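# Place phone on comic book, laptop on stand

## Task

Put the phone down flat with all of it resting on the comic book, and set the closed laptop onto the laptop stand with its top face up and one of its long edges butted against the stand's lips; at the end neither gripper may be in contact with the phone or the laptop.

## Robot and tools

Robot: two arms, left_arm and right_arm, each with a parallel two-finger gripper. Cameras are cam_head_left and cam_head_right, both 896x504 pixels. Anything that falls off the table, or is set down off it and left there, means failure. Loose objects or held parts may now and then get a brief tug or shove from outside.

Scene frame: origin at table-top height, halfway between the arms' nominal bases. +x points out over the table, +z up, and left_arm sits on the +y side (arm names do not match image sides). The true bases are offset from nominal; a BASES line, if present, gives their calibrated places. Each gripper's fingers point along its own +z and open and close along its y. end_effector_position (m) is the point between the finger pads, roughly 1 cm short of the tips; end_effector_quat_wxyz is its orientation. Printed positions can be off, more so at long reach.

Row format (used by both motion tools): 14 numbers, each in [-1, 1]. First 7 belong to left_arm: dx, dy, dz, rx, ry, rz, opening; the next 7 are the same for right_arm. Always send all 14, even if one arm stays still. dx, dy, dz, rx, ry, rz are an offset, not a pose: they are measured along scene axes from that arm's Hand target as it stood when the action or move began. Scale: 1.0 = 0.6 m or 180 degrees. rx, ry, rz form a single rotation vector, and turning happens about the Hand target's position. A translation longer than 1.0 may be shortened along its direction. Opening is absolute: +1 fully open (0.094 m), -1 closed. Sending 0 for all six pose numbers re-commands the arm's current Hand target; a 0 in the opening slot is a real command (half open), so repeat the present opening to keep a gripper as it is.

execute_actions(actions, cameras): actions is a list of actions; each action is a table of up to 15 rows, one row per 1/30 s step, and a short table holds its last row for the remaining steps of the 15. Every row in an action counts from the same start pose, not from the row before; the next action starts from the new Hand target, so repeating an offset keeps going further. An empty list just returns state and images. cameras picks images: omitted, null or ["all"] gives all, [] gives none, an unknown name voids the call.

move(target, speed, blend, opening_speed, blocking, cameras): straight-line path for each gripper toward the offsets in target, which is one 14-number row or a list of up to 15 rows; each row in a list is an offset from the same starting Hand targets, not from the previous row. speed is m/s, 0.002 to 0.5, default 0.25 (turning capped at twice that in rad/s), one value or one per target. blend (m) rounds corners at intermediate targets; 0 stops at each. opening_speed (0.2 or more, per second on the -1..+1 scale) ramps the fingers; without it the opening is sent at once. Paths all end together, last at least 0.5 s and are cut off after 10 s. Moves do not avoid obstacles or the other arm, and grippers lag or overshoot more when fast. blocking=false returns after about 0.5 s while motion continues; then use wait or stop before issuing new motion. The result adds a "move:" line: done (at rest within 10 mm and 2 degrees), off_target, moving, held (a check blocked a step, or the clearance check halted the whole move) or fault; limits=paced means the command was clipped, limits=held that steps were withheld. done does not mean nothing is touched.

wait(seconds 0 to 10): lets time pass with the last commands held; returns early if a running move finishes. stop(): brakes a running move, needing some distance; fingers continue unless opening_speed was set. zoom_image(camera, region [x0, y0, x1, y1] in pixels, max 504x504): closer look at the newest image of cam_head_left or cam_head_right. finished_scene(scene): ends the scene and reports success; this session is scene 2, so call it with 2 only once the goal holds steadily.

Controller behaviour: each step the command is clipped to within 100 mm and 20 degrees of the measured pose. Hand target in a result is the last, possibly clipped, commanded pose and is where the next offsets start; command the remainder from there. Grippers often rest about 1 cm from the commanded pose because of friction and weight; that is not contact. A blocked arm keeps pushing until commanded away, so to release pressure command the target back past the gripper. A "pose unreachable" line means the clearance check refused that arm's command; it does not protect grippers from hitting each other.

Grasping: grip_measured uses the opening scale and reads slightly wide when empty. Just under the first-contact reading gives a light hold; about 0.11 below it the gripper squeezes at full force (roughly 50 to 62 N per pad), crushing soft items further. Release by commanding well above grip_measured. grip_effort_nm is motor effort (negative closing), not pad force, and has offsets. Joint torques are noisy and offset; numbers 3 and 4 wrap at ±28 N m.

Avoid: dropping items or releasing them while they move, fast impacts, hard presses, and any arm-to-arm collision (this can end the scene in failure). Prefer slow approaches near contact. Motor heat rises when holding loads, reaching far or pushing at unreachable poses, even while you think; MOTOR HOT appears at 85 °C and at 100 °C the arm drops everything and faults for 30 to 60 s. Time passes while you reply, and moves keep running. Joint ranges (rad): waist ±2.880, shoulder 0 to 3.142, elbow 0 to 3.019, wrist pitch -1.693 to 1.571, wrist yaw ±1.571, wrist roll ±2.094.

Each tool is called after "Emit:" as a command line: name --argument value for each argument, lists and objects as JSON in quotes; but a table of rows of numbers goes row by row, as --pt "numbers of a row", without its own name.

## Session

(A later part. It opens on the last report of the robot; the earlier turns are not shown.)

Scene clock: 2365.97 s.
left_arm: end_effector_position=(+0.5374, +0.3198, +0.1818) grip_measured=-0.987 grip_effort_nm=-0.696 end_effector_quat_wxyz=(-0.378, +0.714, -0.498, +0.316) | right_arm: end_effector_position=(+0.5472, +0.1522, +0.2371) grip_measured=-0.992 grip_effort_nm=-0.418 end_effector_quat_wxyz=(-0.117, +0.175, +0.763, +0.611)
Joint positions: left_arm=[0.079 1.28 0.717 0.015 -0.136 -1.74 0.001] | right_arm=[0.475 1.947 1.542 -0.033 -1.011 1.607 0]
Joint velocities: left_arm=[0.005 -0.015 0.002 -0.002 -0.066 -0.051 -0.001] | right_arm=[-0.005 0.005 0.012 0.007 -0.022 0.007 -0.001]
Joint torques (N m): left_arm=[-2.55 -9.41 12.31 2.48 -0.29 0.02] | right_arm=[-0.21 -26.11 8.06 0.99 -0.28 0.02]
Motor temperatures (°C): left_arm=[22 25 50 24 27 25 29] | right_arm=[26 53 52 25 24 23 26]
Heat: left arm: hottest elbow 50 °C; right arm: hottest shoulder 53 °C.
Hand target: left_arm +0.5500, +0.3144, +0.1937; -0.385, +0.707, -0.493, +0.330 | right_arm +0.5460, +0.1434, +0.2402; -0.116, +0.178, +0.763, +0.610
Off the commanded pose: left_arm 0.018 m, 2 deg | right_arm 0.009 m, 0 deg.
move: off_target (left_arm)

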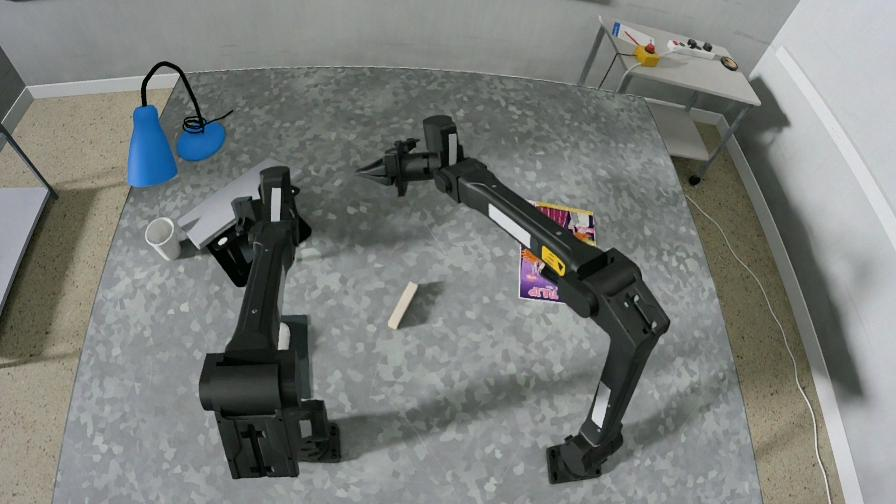

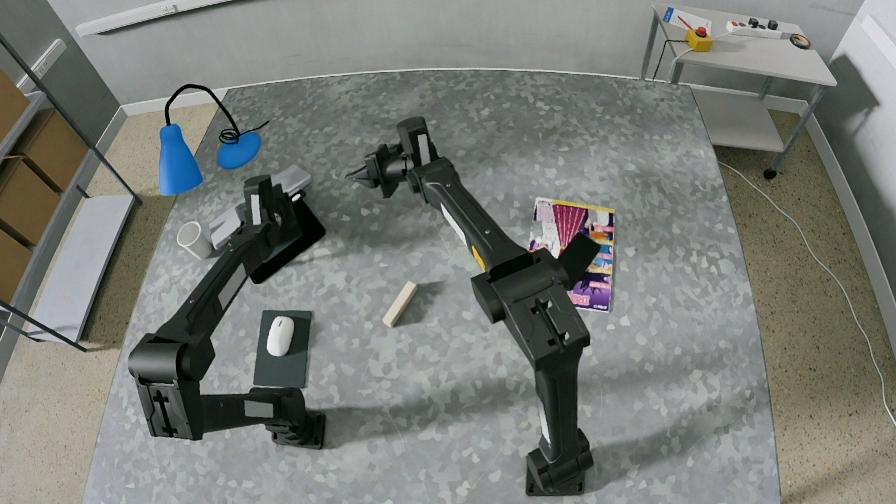

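Emit:
move --target '[-0.037,-0.005,-0.085,0,0,0,-1,0,0,0,0,0,0,-1]' --speed 0.06

Emit:
zoom_image --camera "cam_head_left" --region '[170, 140, 310, 280]'

Emit:
zoom_image --camera "cam_head_right" --region '[200, 150, 340, 290]'

Scene clock: 2372.10 s.
left_arm: end_effector_position=(+0.5281, +0.3190, +0.1542) grip_measured=-0.987 grip_effort_nm=-0.691 end_effector_quat_wxyz=(-0.391, +0.706, -0.489, +0.331) | right_arm: end_effector_position=(+0.5472, +0.1522, +0.2371) grip_measured=-0.992 grip_effort_nm=-0.413 end_effector_quat_wxyz=(-0.117, +0.175, +0.763, +0.611)
Joint positions: left_arm=[0.079 1.314 0.626 0.188 -0.137 -1.741 0.001] | right_arm=[0.475 1.947 1.542 -0.033 -1.011 1.607 0]
Joint velocities: left_arm=[-0.005 -0.005 0.002 -0.012 -0.007 -0.037 -0.001] | right_arm=[-0.015 0.024 -0.007 -0.002 0.037 0.007 -0.001]
Joint torques (N m): left_arm=[-2.55 -8.64 8.28 2.44 -0.26 -0.01] | right_arm=[-0.21 -26.05 8.06 0.98 -0.29 0.02]
Motor temperatures (°C): left_arm=[22 25 50 24 27 25 29] | right_arm=[26 53 51 25 24 23 26]
Heat: left arm: hottest elbow 50 °C; right arm: hottest shoulder 53 °C.
Hand target: left_arm +0.5269, +0.3120, +0.1430; -0.385, +0.707, -0.493, +0.330 | right_arm +0.5460, +0.1434, +0.2402; -0.116, +0.178, +0.763, +0.610
Off the commanded pose: left_arm 0.014 m, 1 deg | right_arm 0.009 m, 0 deg.
move: off_target (left_arm)

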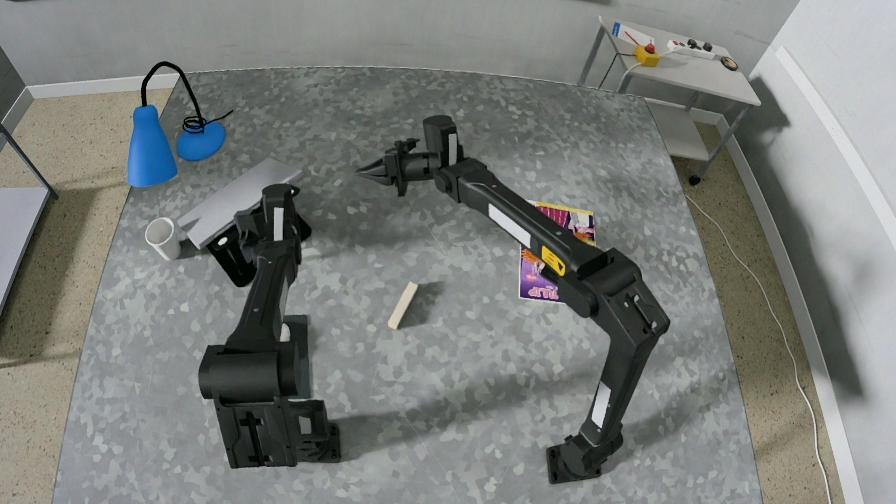

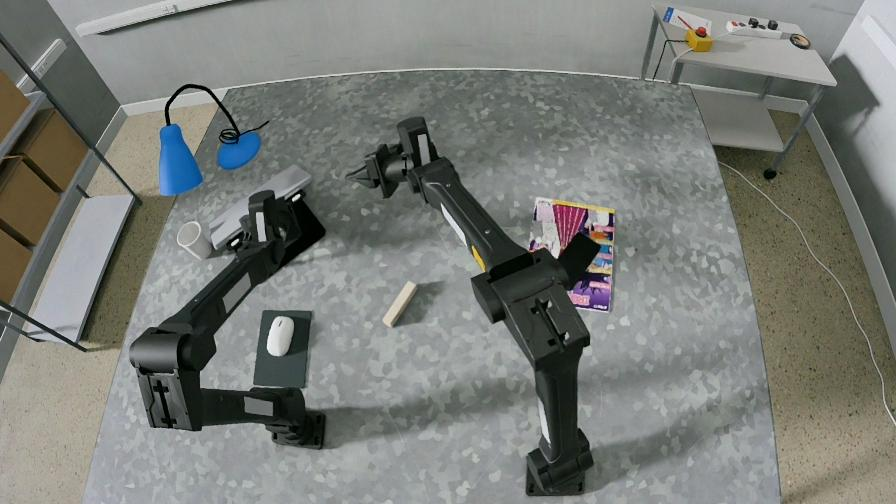

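Scaled by 3.600.

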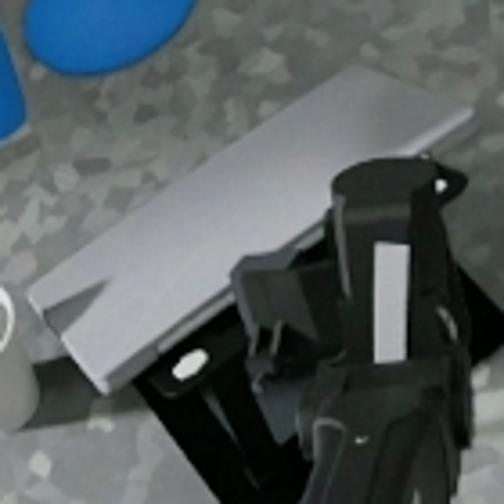

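Scaled by 3.600.

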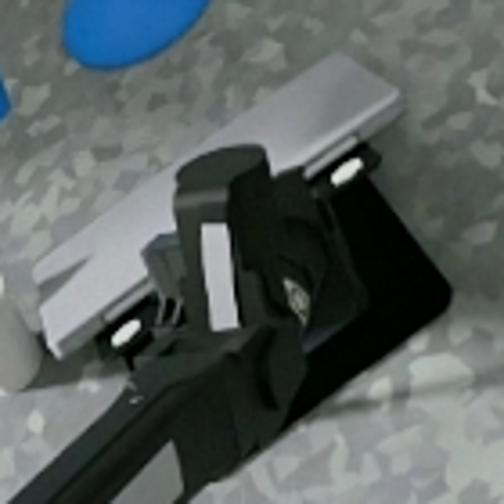

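Emit:
move --target '[0.05,0.032,-0.012,0,0,0,-1,0,0,0,0,0,0,-1]' --speed 0.05

Emit:
zoom_image --camera "cam_head_left" --region '[170, 140, 310, 280]'

Emit:
zoom_image --camera "cam_head_right" --region '[200, 150, 340, 290]'

Scene clock: 2376.67 s.
left_arm: end_effector_position=(+0.5478, +0.3244, +0.1467) grip_measured=-0.987 grip_effort_nm=-0.686 end_effector_quat_wxyz=(-0.390, +0.703, -0.487, +0.341) | right_arm: end_effector_position=(+0.5472, +0.1522, +0.2371) grip_measured=-0.992 grip_effort_nm=-0.418 end_effector_quat_wxyz=(-0.117, +0.175, +0.763, +0.611)
Joint positions: left_arm=[0.094 1.388 0.659 0.244 -0.109 -1.741 0.001] | right_arm=[0.475 1.947 1.542 -0.033 -1.011 1.607 0]
Joint velocities: left_arm=[0.005 0.005 -0.002 -0.007 0.022 0.007 0] | right_arm=[-0.005 -0.015 -0.017 0.007 0.007 -0.022 -0.001]
Joint torques (N m): left_arm=[-0.97 -7.77 11.58 1.37 0.12 0.2] | right_arm=[-0.15 -26.05 8.06 0.99 -0.29 0.03]
Motor temperatures (°C): left_arm=[22 25 49 24 27 25 29] | right_arm=[26 53 51 25 24 23 26]
Heat: left arm: hottest elbow 49 °C; right arm: hottest shoulder 53 °C.
Hand target: left_arm +0.5571, +0.3309, +0.1358; -0.385, +0.707, -0.493, +0.330 | right_arm +0.5460, +0.1434, +0.2402; -0.116, +0.178, +0.763, +0.610
Off the commanded pose: left_arm 0.016 m, 2 deg | right_arm 0.009 m, 0 deg.
move: off_target (left_arm)

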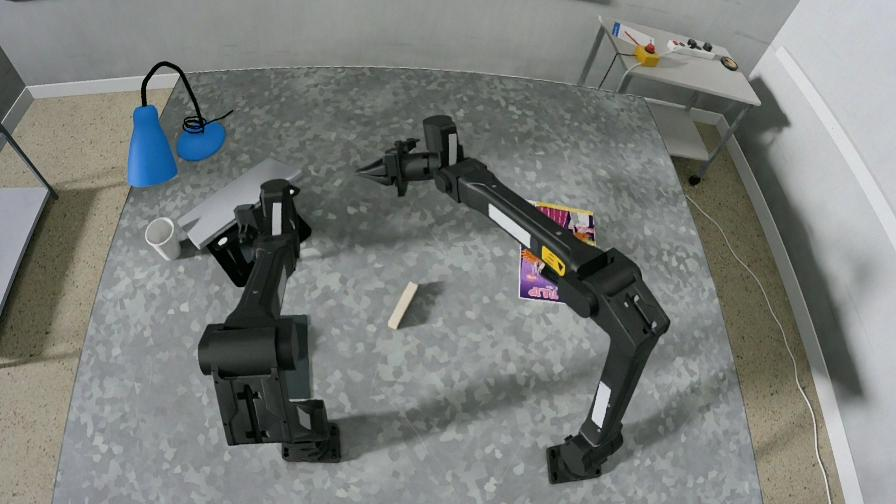

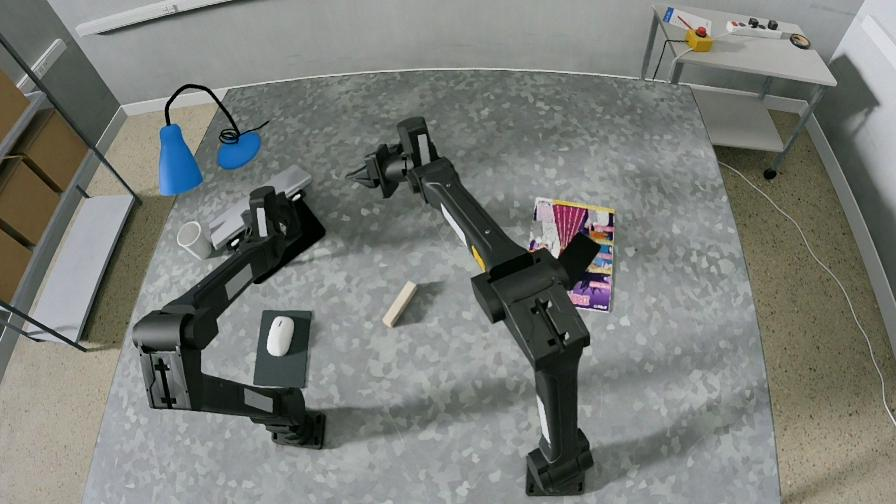

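Scaled by 3.600.

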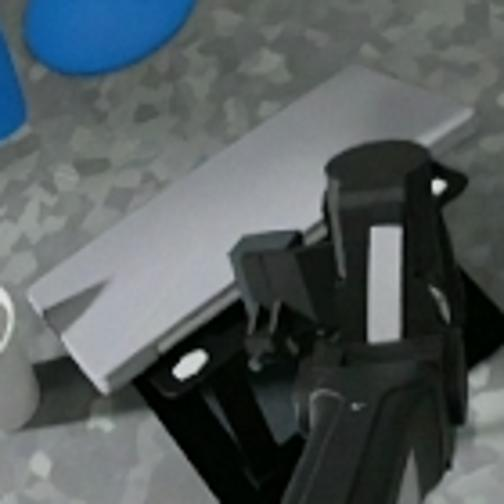

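Scaled by 3.600.

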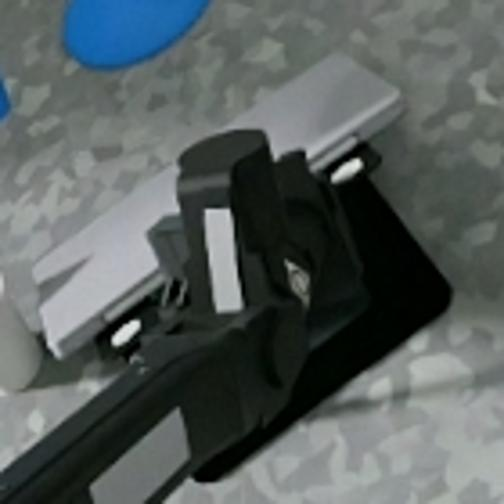

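Emit:
move --target '[0.032,0.02,-0.01,0,0,0,-1,0,0,0,0,0,0,-1]' --speed 0.04

Emit:
zoom_image --camera "cam_head_left" --region '[170, 140, 310, 280]'

Emit:
zoom_image --camera "cam_head_right" --region '[200, 150, 340, 290]'

Scene clock: 2380.00 s.
left_arm: end_effector_position=(+0.5568, +0.3304, +0.1462) grip_measured=-0.987 grip_effort_nm=-0.691 end_effector_quat_wxyz=(-0.392, +0.703, -0.486, +0.340) | right_arm: end_effector_position=(+0.5472, +0.1522, +0.2371) grip_measured=-0.992 grip_effort_nm=-0.413 end_effector_quat_wxyz=(-0.117, +0.175, +0.763, +0.611)
Joint positions: left_arm=[0.104 1.414 0.683 0.248 -0.107 -1.735 0.001] | right_arm=[0.475 1.947 1.542 -0.033 -1.011 1.607 0]
Joint velocities: left_arm=[0.005 0.005 -0.002 0.007 0.037 -0.051 0.001] | right_arm=[-0.005 -0.005 -0.012 0.007 0.007 -0.066 0]
Joint torques (N m): left_arm=[0.5 -5.13 13.16 2.03 0.74 0.22] | right_arm=[-0.09 -26.05 8.08 0.99 -0.29 0.02]
Motor temperatures (°C): left_arm=[22 25 49 24 27 24 29] | right_arm=[26 53 51 25 24 23 26]
Heat: left arm: hottest elbow 49 °C; right arm: hottest shoulder 53 °C.
Hand target: left_arm +0.5763, +0.3427, +0.1296; -0.385, +0.707, -0.493, +0.330 | right_arm +0.5460, +0.1434, +0.2402; -0.116, +0.178, +0.763, +0.610
Off the commanded pose: left_arm 0.028 m, 2 deg | right_arm 0.009 m, 0 deg.
move: off_target (left_arm)

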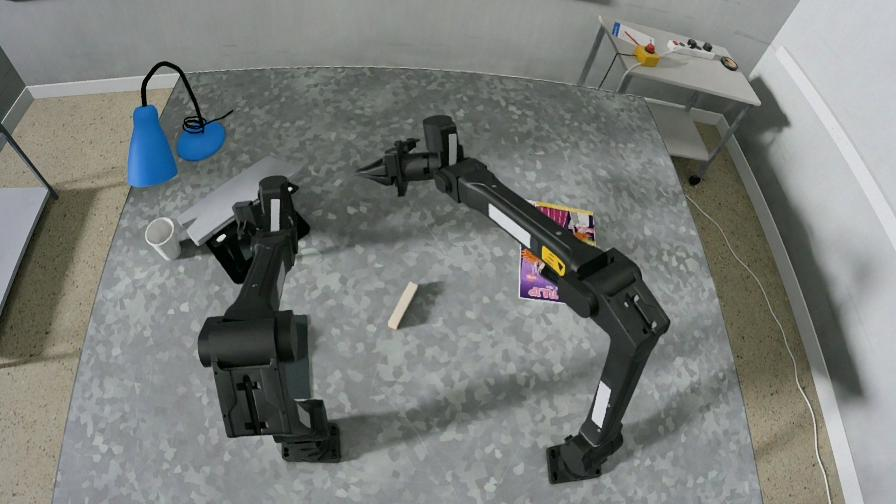

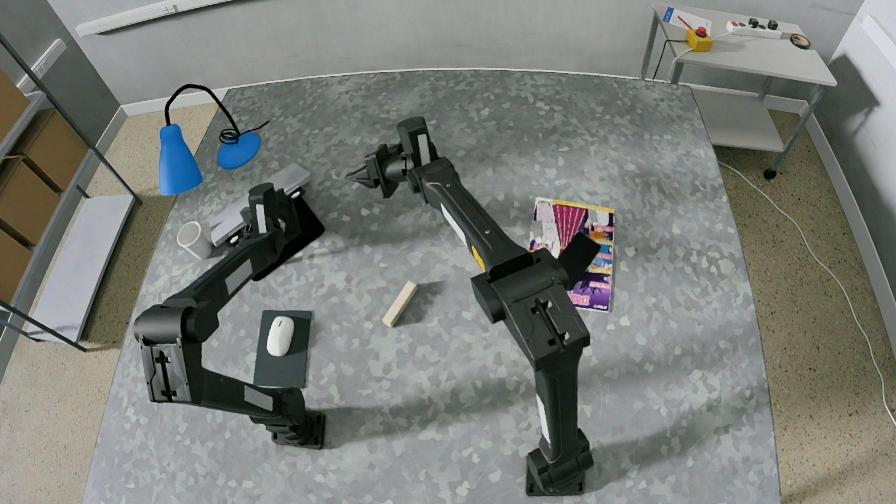

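Scaled by 3.600.

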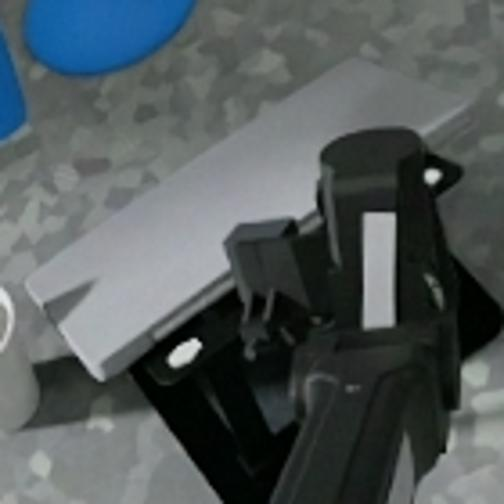

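Scaled by 3.600.

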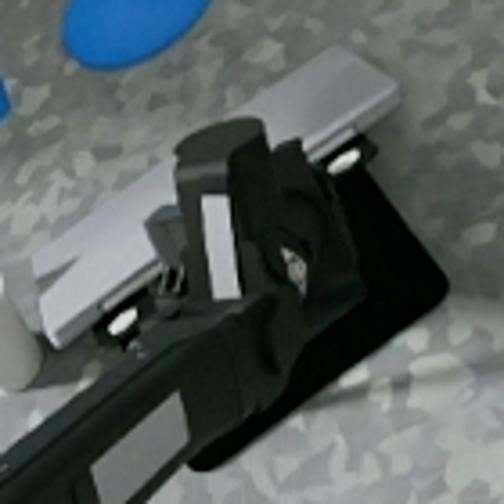

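Emit:
move --pt "-0.055 -0.04 0.045 0 0 0 -1 0 0 0 0 0 0 -1" --pt "-0.1 -0.06 0.16 0 0 0 -1 0 0 0 0 0 0 -1" --pt "-0.42 -0.06 0.25 0 0 0 -1 0 0 0 0 0 0 -1" --speed 0.15

Emit:
zoom_image --camera "cam_head_left" --region '[175, 200, 245, 270]'

Emit:
zoom_image --camera "cam_head_left" --region '[240, 150, 310, 220]'

Emit:
zoom_image --camera "cam_head_right" --region '[205, 195, 275, 265]'

Emit:
zoom_image --camera "cam_head_right" --region '[255, 155, 325, 225]'

Scene clock: 2388.33 s.
left_arm: end_effector_position=(+0.3304, +0.3062, +0.2838) grip_measured=-0.987 grip_effort_nm=-0.691 end_effector_quat_wxyz=(-0.383, +0.706, -0.493, +0.335) | right_arm: end_effector_position=(+0.5472, +0.1522, +0.2371) grip_measured=-0.992 grip_effort_nm=-0.422 end_effector_quat_wxyz=(-0.117, +0.175, +0.763, +0.611)
Joint positions: left_arm=[0.153 0.449 0.571 -0.626 -0.053 -1.709 0.001] | right_arm=[0.475 1.947 1.542 -0.033 -1.011 1.607 0]
Joint velocities: left_arm=[-0.005 -0.005 0.012 -0.002 -0.007 0.066 0] | right_arm=[0.015 -0.005 -0.002 -0.007 0.007 0.007 0.001]
Joint torques (N m): left_arm=[-0.85 -1.08 10.86 1.69 0.04 0.21] | right_arm=[-0.15 -26.05 8.08 1.01 -0.29 0.02]
Motor temperatures (°C): left_arm=[22 25 48 24 27 24 29] | right_arm=[26 53 51 25 24 23 26]
Heat: left arm: hottest elbow 48 °C; right arm: hottest shoulder 53 °C.
Hand target: left_arm +0.3271, +0.3096, +0.2807; -0.385, +0.707, -0.493, +0.330 | right_arm +0.5460, +0.1434, +0.2402; -0.116, +0.178, +0.763, +0.610
Off the commanded pose: left_arm 0.007 m, 1 deg | right_arm 0.009 m, 0 deg.
move: done

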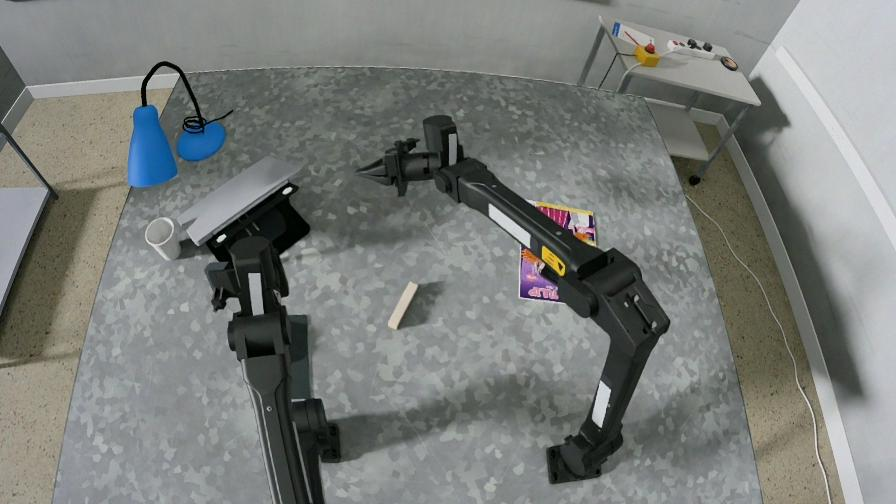

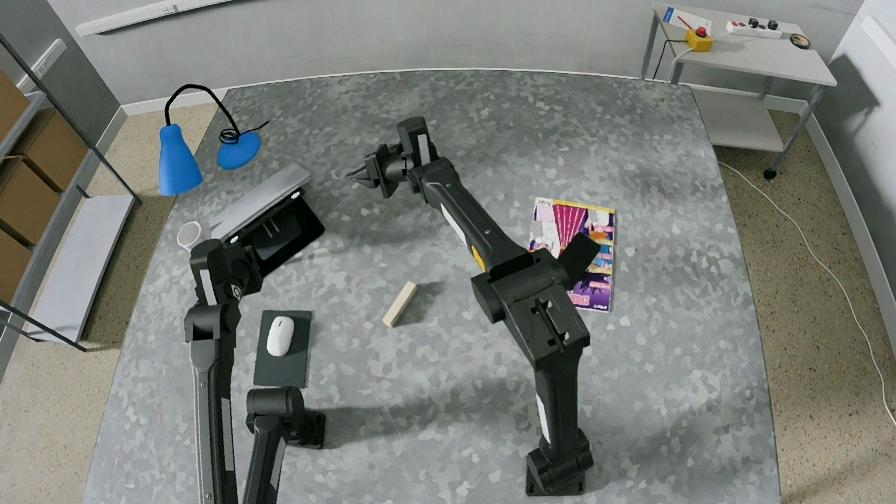

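Scaled by 7.200.

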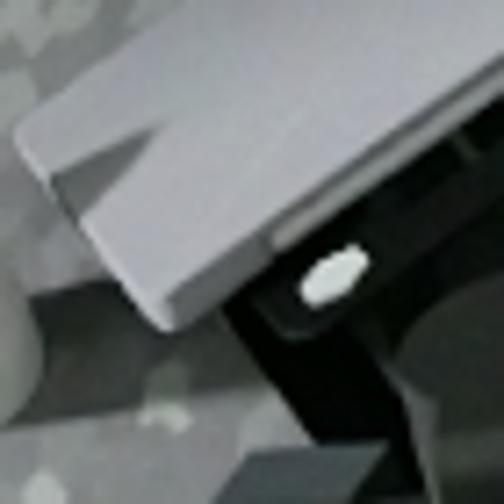

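Scaled by 7.200.

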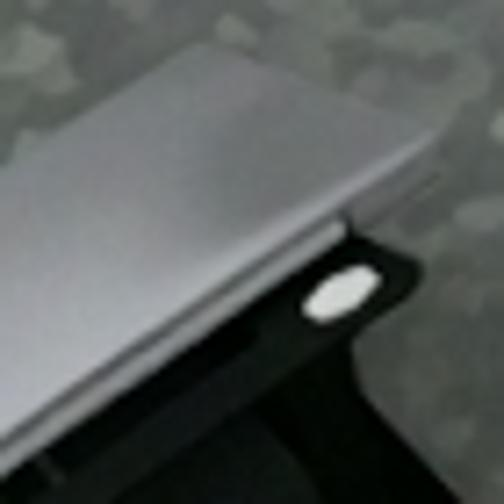

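Scaled by 7.200.

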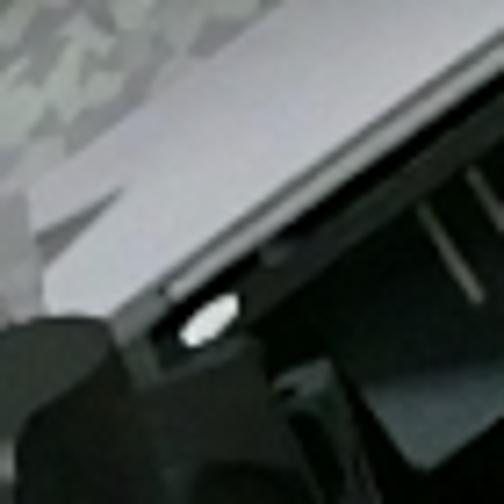

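Scaled by 7.200.

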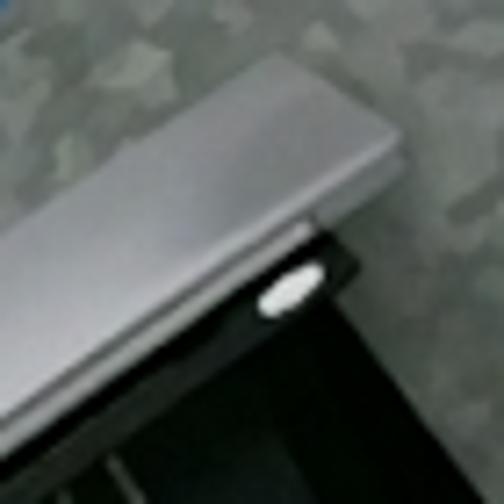

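Emit:
move --pt "0.35 -0.07 0.0 0 0 0 -1 0 0 0 0 0 0 -1" --pt "0.44 -0.07 -0.1 0 0 0 -1 0 0 0 0 0 0 -1" --speed 0.15 --blend 0.03

Emit:
zoom_image --camera "cam_head_left" --region '[170, 140, 310, 280]'

Emit:
zoom_image --camera "cam_head_right" --region '[200, 150, 340, 290]'

Scene clock: 2401.10 s.
left_arm: end_effector_position=(+0.5600, +0.2696, +0.1828) grip_measured=-0.987 grip_effort_nm=-0.686 end_effector_quat_wxyz=(-0.368, +0.720, -0.508, +0.298) | right_arm: end_effector_position=(+0.5472, +0.1522, +0.2371) grip_measured=-0.992 grip_effort_nm=-0.422 end_effector_quat_wxyz=(-0.117, +0.175, +0.763, +0.611)
Joint positions: left_arm=[-0.058 1.337 0.802 -0.071 -0.252 -1.81 0.001] | right_arm=[0.475 1.947 1.542 -0.033 -1.011 1.607 0]
Joint velocities: left_arm=[-0.015 0.005 0.002 -0.022 0.051 -0.022 -0.001] | right_arm=[-0.005 -0.015 0.007 -0.007 0.007 -0.007 -0.001]
Joint torques (N m): left_arm=[-2.26 -11.16 16.46 2.37 -0.22 0.02] | right_arm=[-0.15 -26.11 8.08 0.95 -0.29 0.02]
Motor temperatures (°C): left_arm=[22 25 48 24 27 24 29] | right_arm=[26 53 51 25 24 23 26]
Heat: left arm: hottest elbow 48 °C; right arm: hottest shoulder 53 °C.
Hand target: left_arm +0.5887, +0.2640, +0.2188; -0.384, +0.707, -0.493, +0.330 | right_arm +0.5460, +0.1434, +0.2402; -0.116, +0.178, +0.763, +0.610
Off the commanded pose: left_arm 0.049 m, 5 deg | right_arm 0.009 m, 0 deg.
move: off_target (left_arm)

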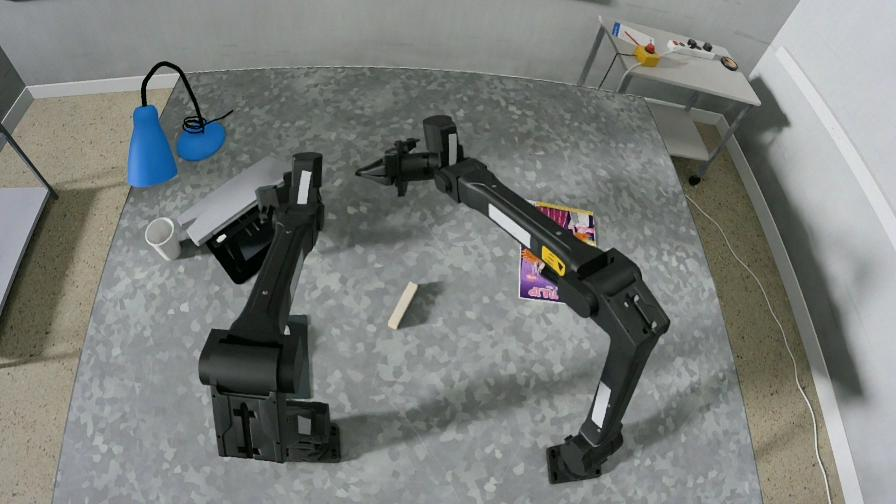

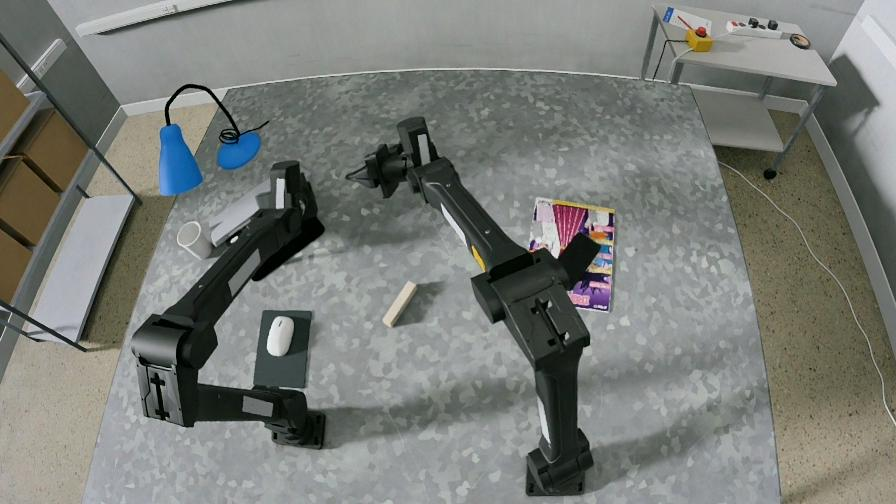

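Scaled by 3.600.

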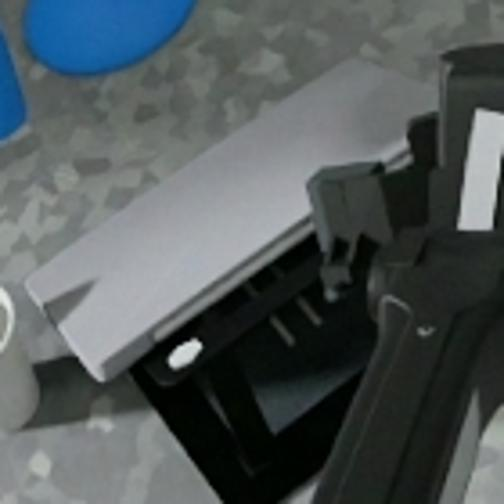

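Scaled by 3.600.

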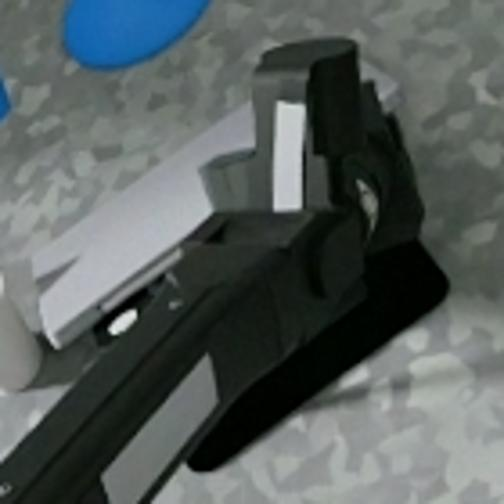

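Emit:
move --target '[-0.037,-0.006,-0.125,0,0,0,-1,0,0,0,0,0,0,-1]' --speed 0.06

Emit:
zoom_image --camera "cam_head_left" --region '[170, 140, 310, 280]'

Emit:
zoom_image --camera "cam_head_right" --region '[200, 150, 340, 290]'

Scene clock: 2407.43 s.
left_arm: end_effector_position=(+0.5651, +0.2686, +0.1493) grip_measured=-0.987 grip_effort_nm=-0.686 end_effector_quat_wxyz=(-0.387, +0.709, -0.492, +0.326) | right_arm: end_effector_position=(+0.5472, +0.1522, +0.2371) grip_measured=-0.992 grip_effort_nm=-0.413 end_effector_quat_wxyz=(-0.117, +0.175, +0.763, +0.611)
Joint positions: left_arm=[-0.061 1.416 0.721 0.165 -0.257 -1.812 0.001] | right_arm=[0.475 1.947 1.542 -0.033 -1.011 1.607 0]
Joint velocities: left_arm=[0.005 -0.005 0.007 0.017 0.037 -0.081 -0.001] | right_arm=[0.005 0.005 0.007 0.007 -0.037 -0.037 -0.001]
Joint torques (N m): left_arm=[-2.08 -11.16 8.38 2.44 -0.31 -0.03] | right_arm=[-0.15 -26.05 8.09 0.96 -0.29 0.02]
Motor temperatures (°C): left_arm=[22 25 49 24 27 24 29] | right_arm=[26 53 51 25 24 23 26]
Heat: left arm: hottest elbow 49 °C; right arm: hottest shoulder 53 °C.
Hand target: left_arm +0.5652, +0.2614, +0.1443; -0.385, +0.707, -0.493, +0.330 | right_arm +0.5460, +0.1434, +0.2402; -0.116, +0.178, +0.763, +0.610
Off the commanded pose: left_arm 0.010 m, 1 deg | right_arm 0.009 m, 0 deg.
move: done

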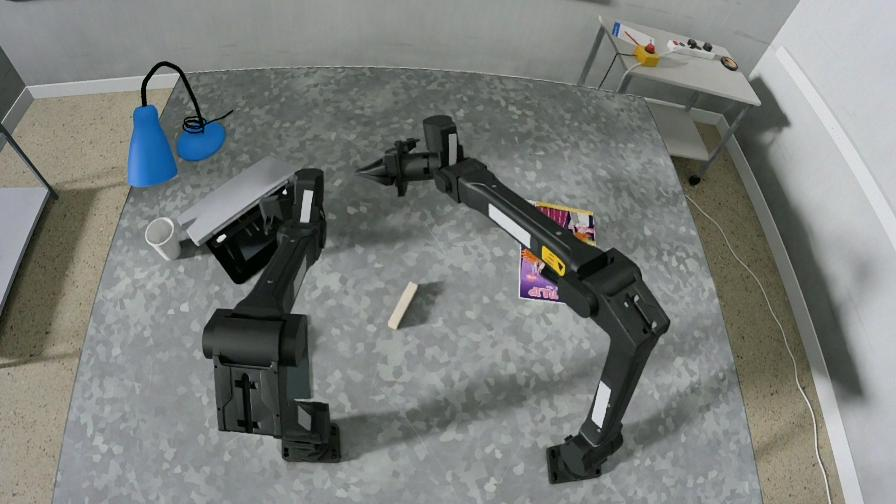

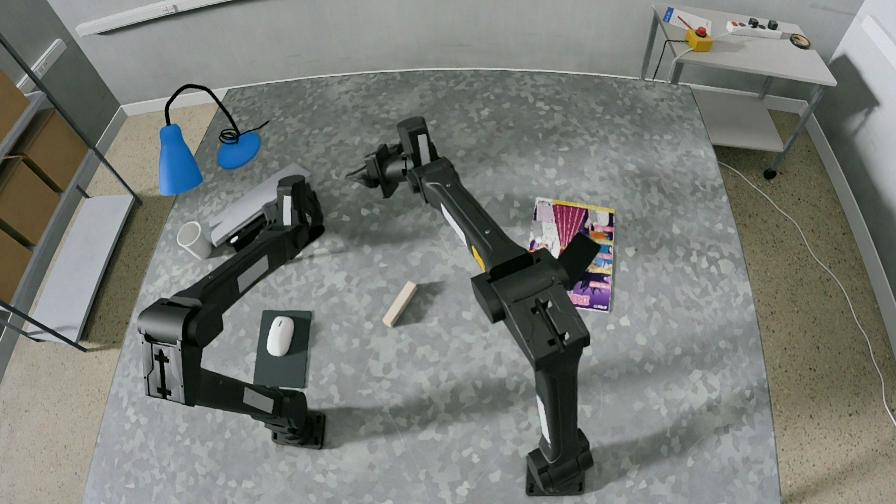

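Scaled by 3.600.

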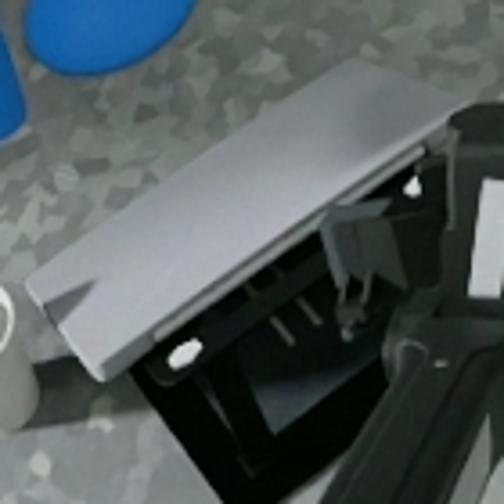

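Scaled by 3.600.

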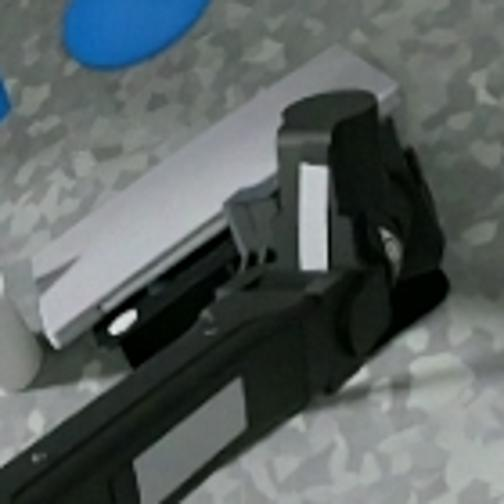

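Emit:
move --target '[0.05,0.032,-0.012,0,0,0,-1,0,0,0,0,0,0,-1]' --speed 0.05 --cameras '["cam_head_left","cam_head_right"]'

Emit:
zoom_image --camera "cam_head_left" --region '[170, 140, 310, 280]'

Emit:
zoom_image --camera "cam_head_right" --region '[200, 150, 340, 290]'

Scene clock: 2411.13 s.
left_arm: end_effector_position=(+0.5687, +0.2682, +0.1186) grip_measured=-0.987 grip_effort_nm=-0.686 end_effector_quat_wxyz=(-0.368, +0.713, -0.506, +0.316) | right_arm: end_effector_position=(+0.5472, +0.1522, +0.2371) grip_measured=-0.992 grip_effort_nm=-0.413 end_effector_quat_wxyz=(-0.117, +0.175, +0.763, +0.611)
Joint positions: left_arm=[-0.052 1.483 0.721 0.187 -0.227 -1.808 0.001] | right_arm=[0.475 1.947 1.542 -0.033 -1.011 1.607 0]
Joint velocities: left_arm=[-0.005 -0.015 0.002 -0.002 0.066 -0.022 0] | right_arm=[-0.015 -0.005 -0.017 -0.002 0.037 0.022 0]
Joint torques (N m): left_arm=[0.67 -10.23 14.15 2.3 0.09 0.18] | right_arm=[-0.15 -26.11 8.08 0.98 -0.29 0.02]
Motor temperatures (°C): left_arm=[22 25 48 24 27 24 29] | right_arm=[26 53 51 25 24 23 26]
Heat: left arm: hottest elbow 48 °C; right arm: hottest shoulder 53 °C.
Hand target: left_arm +0.5953, +0.2803, +0.1369; -0.385, +0.707, -0.492, +0.330 | right_arm +0.5460, +0.1434, +0.2402; -0.116, +0.178, +0.763, +0.610
Off the commanded pose: left_arm 0.035 m, 3 deg | right_arm 0.009 m, 0 deg.
move: off_target (left_arm)

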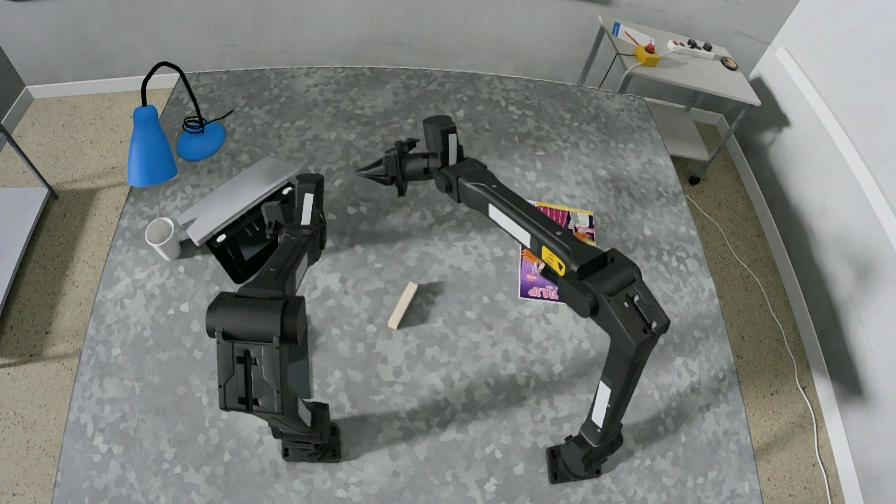

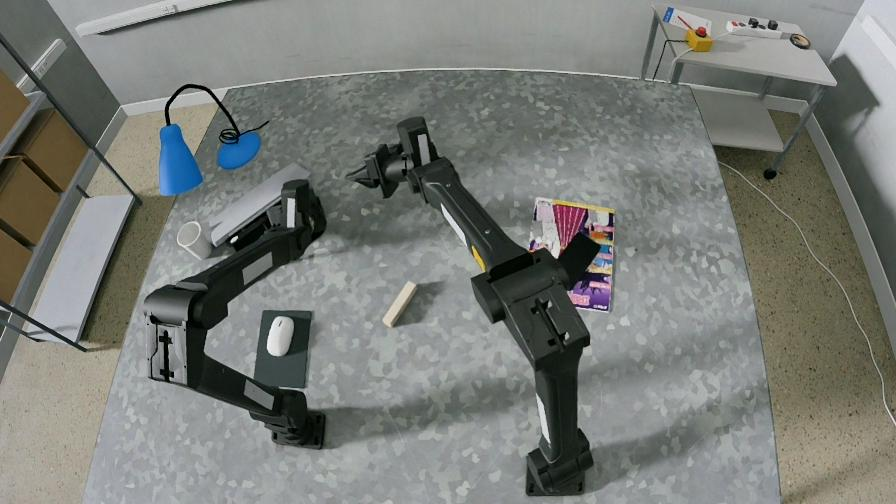

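Scaled by 3.600.

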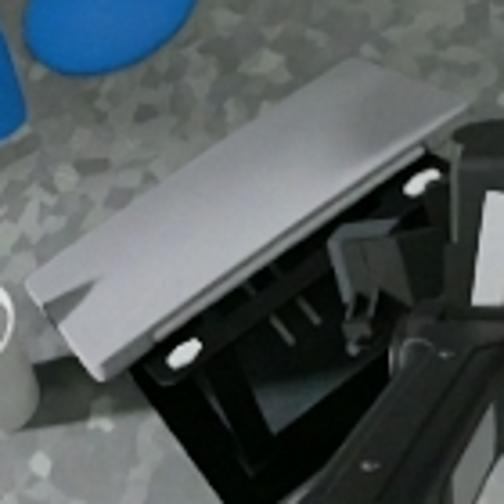

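Scaled by 3.600.

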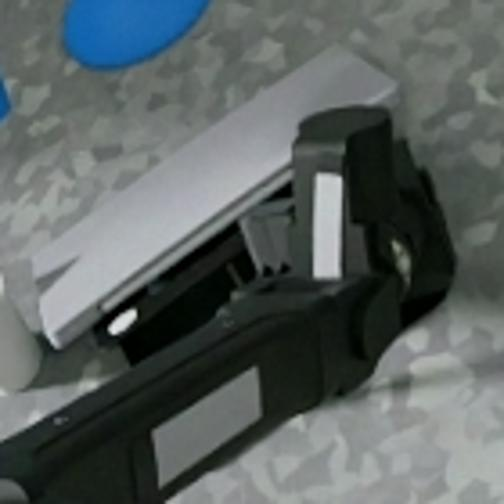

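Emit:
move --pt "-0.08 -0.05 0.0 0 0 0 -1 0 0 0 0 0 0 -1" --pt "-0.07 -0.05 0.14 0 0 0 -1 0 0 0 0 0 0 -1" --speed 0.1 --cameras '["cam_head_left","cam_head_right"]'

Emit:
zoom_image --camera "cam_head_left" --region '[170, 140, 310, 280]'

Scene clock: 2418.13 s.
left_arm: end_effector_position=(+0.5330, +0.2576, +0.1812) grip_measured=-0.987 grip_effort_nm=-0.691 end_effector_quat_wxyz=(-0.371, +0.718, -0.506, +0.301) | right_arm: end_effector_position=(+0.5472, +0.1522, +0.2371) grip_measured=-0.992 grip_effort_nm=-0.418 end_effector_quat_wxyz=(-0.117, +0.175, +0.763, +0.611)
Joint positions: left_arm=[-0.094 1.266 0.729 -0.064 -0.284 -1.828 0.001] | right_arm=[0.475 1.947 1.542 -0.033 -1.011 1.607 0]
Joint velocities: left_arm=[0.005 -0.005 -0.012 -0.002 0.007 0.007 -0.001] | right_arm=[-0.015 0.005 -0.007 0.002 0.037 0.007 0]
Joint torques (N m): left_arm=[-2.9 -12.04 16.13 1.55 -0.33 -0.05] | right_arm=[-0.09 -26.05 8.06 0.99 -0.29 0.03]
Motor temperatures (°C): left_arm=[22 25 48 24 27 24 29] | right_arm=[26 53 51 25 24 23 26]
Heat: left arm: hottest elbow 48 °C; right arm: hottest shoulder 53 °C.
Hand target: left_arm +0.5543, +0.2502, +0.2208; -0.385, +0.707, -0.493, +0.331 | right_arm +0.5460, +0.1434, +0.2402; -0.116, +0.178, +0.763, +0.610
Off the commanded pose: left_arm 0.045 m, 4 deg | right_arm 0.009 m, 0 deg.
move: off_target (left_arm)

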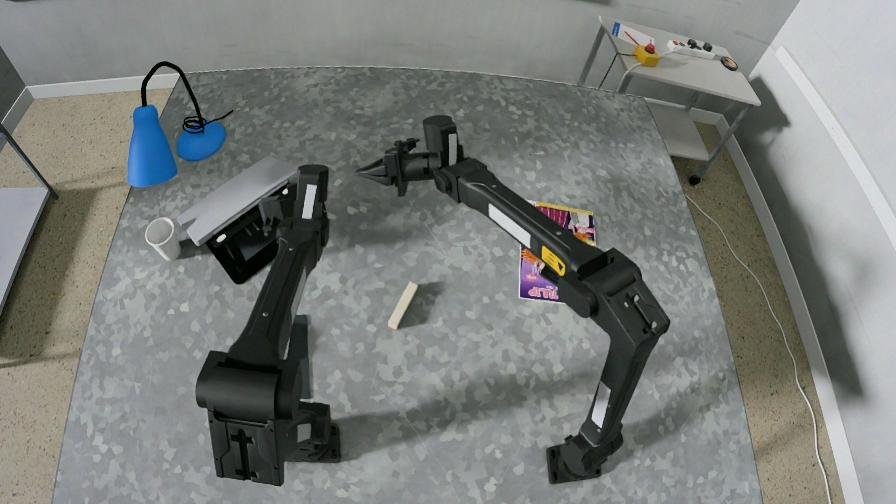

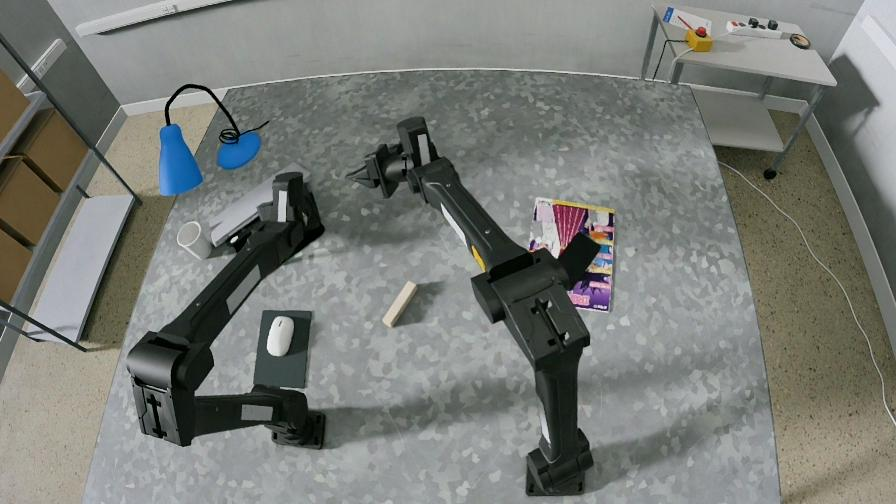

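Scaled by 3.600.

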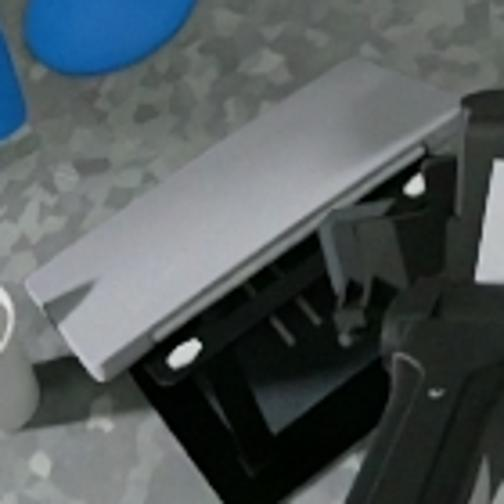

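Emit:
move --target '[0.073,0.03,0.0,0,0,0,-1,0,0,0,0,0,0,-1]' --speed 0.08 --cameras '["cam_head_left","cam_head_right"]'

Emit:
zoom_image --camera "cam_head_left" --region '[170, 140, 310, 280]'

Scene clock: 2423.00 s.
left_arm: end_effector_position=(+0.5709, +0.2620, +0.1869) grip_measured=-0.987 grip_effort_nm=-0.691 end_effector_quat_wxyz=(-0.366, +0.718, -0.506, +0.308) | right_arm: end_effector_position=(+0.5472, +0.1522, +0.2371) grip_measured=-0.992 grip_effort_nm=-0.418 end_effector_quat_wxyz=(-0.117, +0.175, +0.763, +0.611)
Joint positions: left_arm=[-0.071 1.358 0.828 -0.065 -0.25 -1.822 0.001] | right_arm=[0.475 1.947 1.542 -0.033 -1.011 1.607 0]
Joint velocities: left_arm=[0.005 0.005 -0.002 -0.022 -0.037 0.022 0] | right_arm=[-0.005 0.005 0.007 -0.007 -0.037 -0.022 0.001]
Joint torques (N m): left_arm=[-0.56 -9.88 16.54 1.99 -0.06 0.11] | right_arm=[-0.15 -26.05 8.05 1.01 -0.29 0.02]
Motor temperatures (°C): left_arm=[22 25 49 24 27 24 29] | right_arm=[26 53 51 25 24 23 26]
Heat: left arm: hottest elbow 49 °C; right arm: hottest shoulder 53 °C.
Hand target: left_arm +0.5983, +0.2676, +0.2204; -0.385, +0.707, -0.493, +0.330 | right_arm +0.5460, +0.1434, +0.2402; -0.116, +0.178, +0.763, +0.610
Off the commanded pose: left_arm 0.044 m, 4 deg | right_arm 0.009 m, 0 deg.
move: off_target (left_arm)

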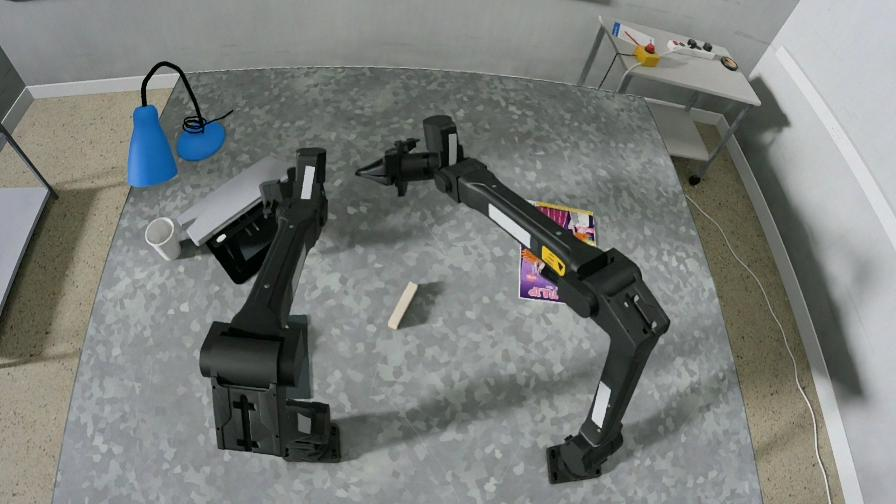

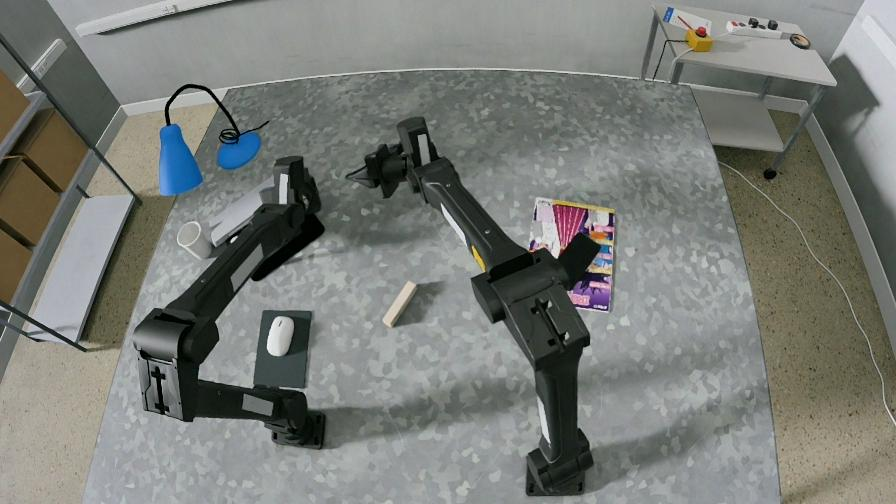

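Scaled by 3.600.

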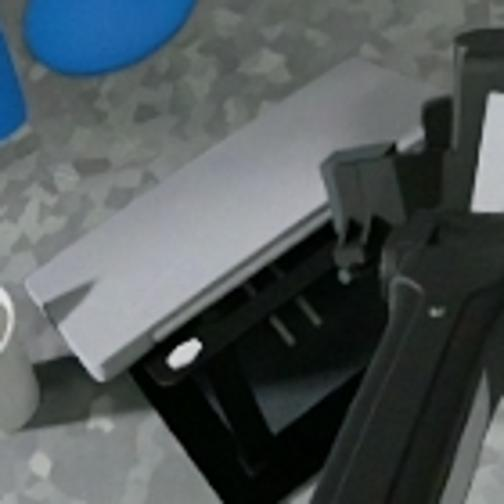

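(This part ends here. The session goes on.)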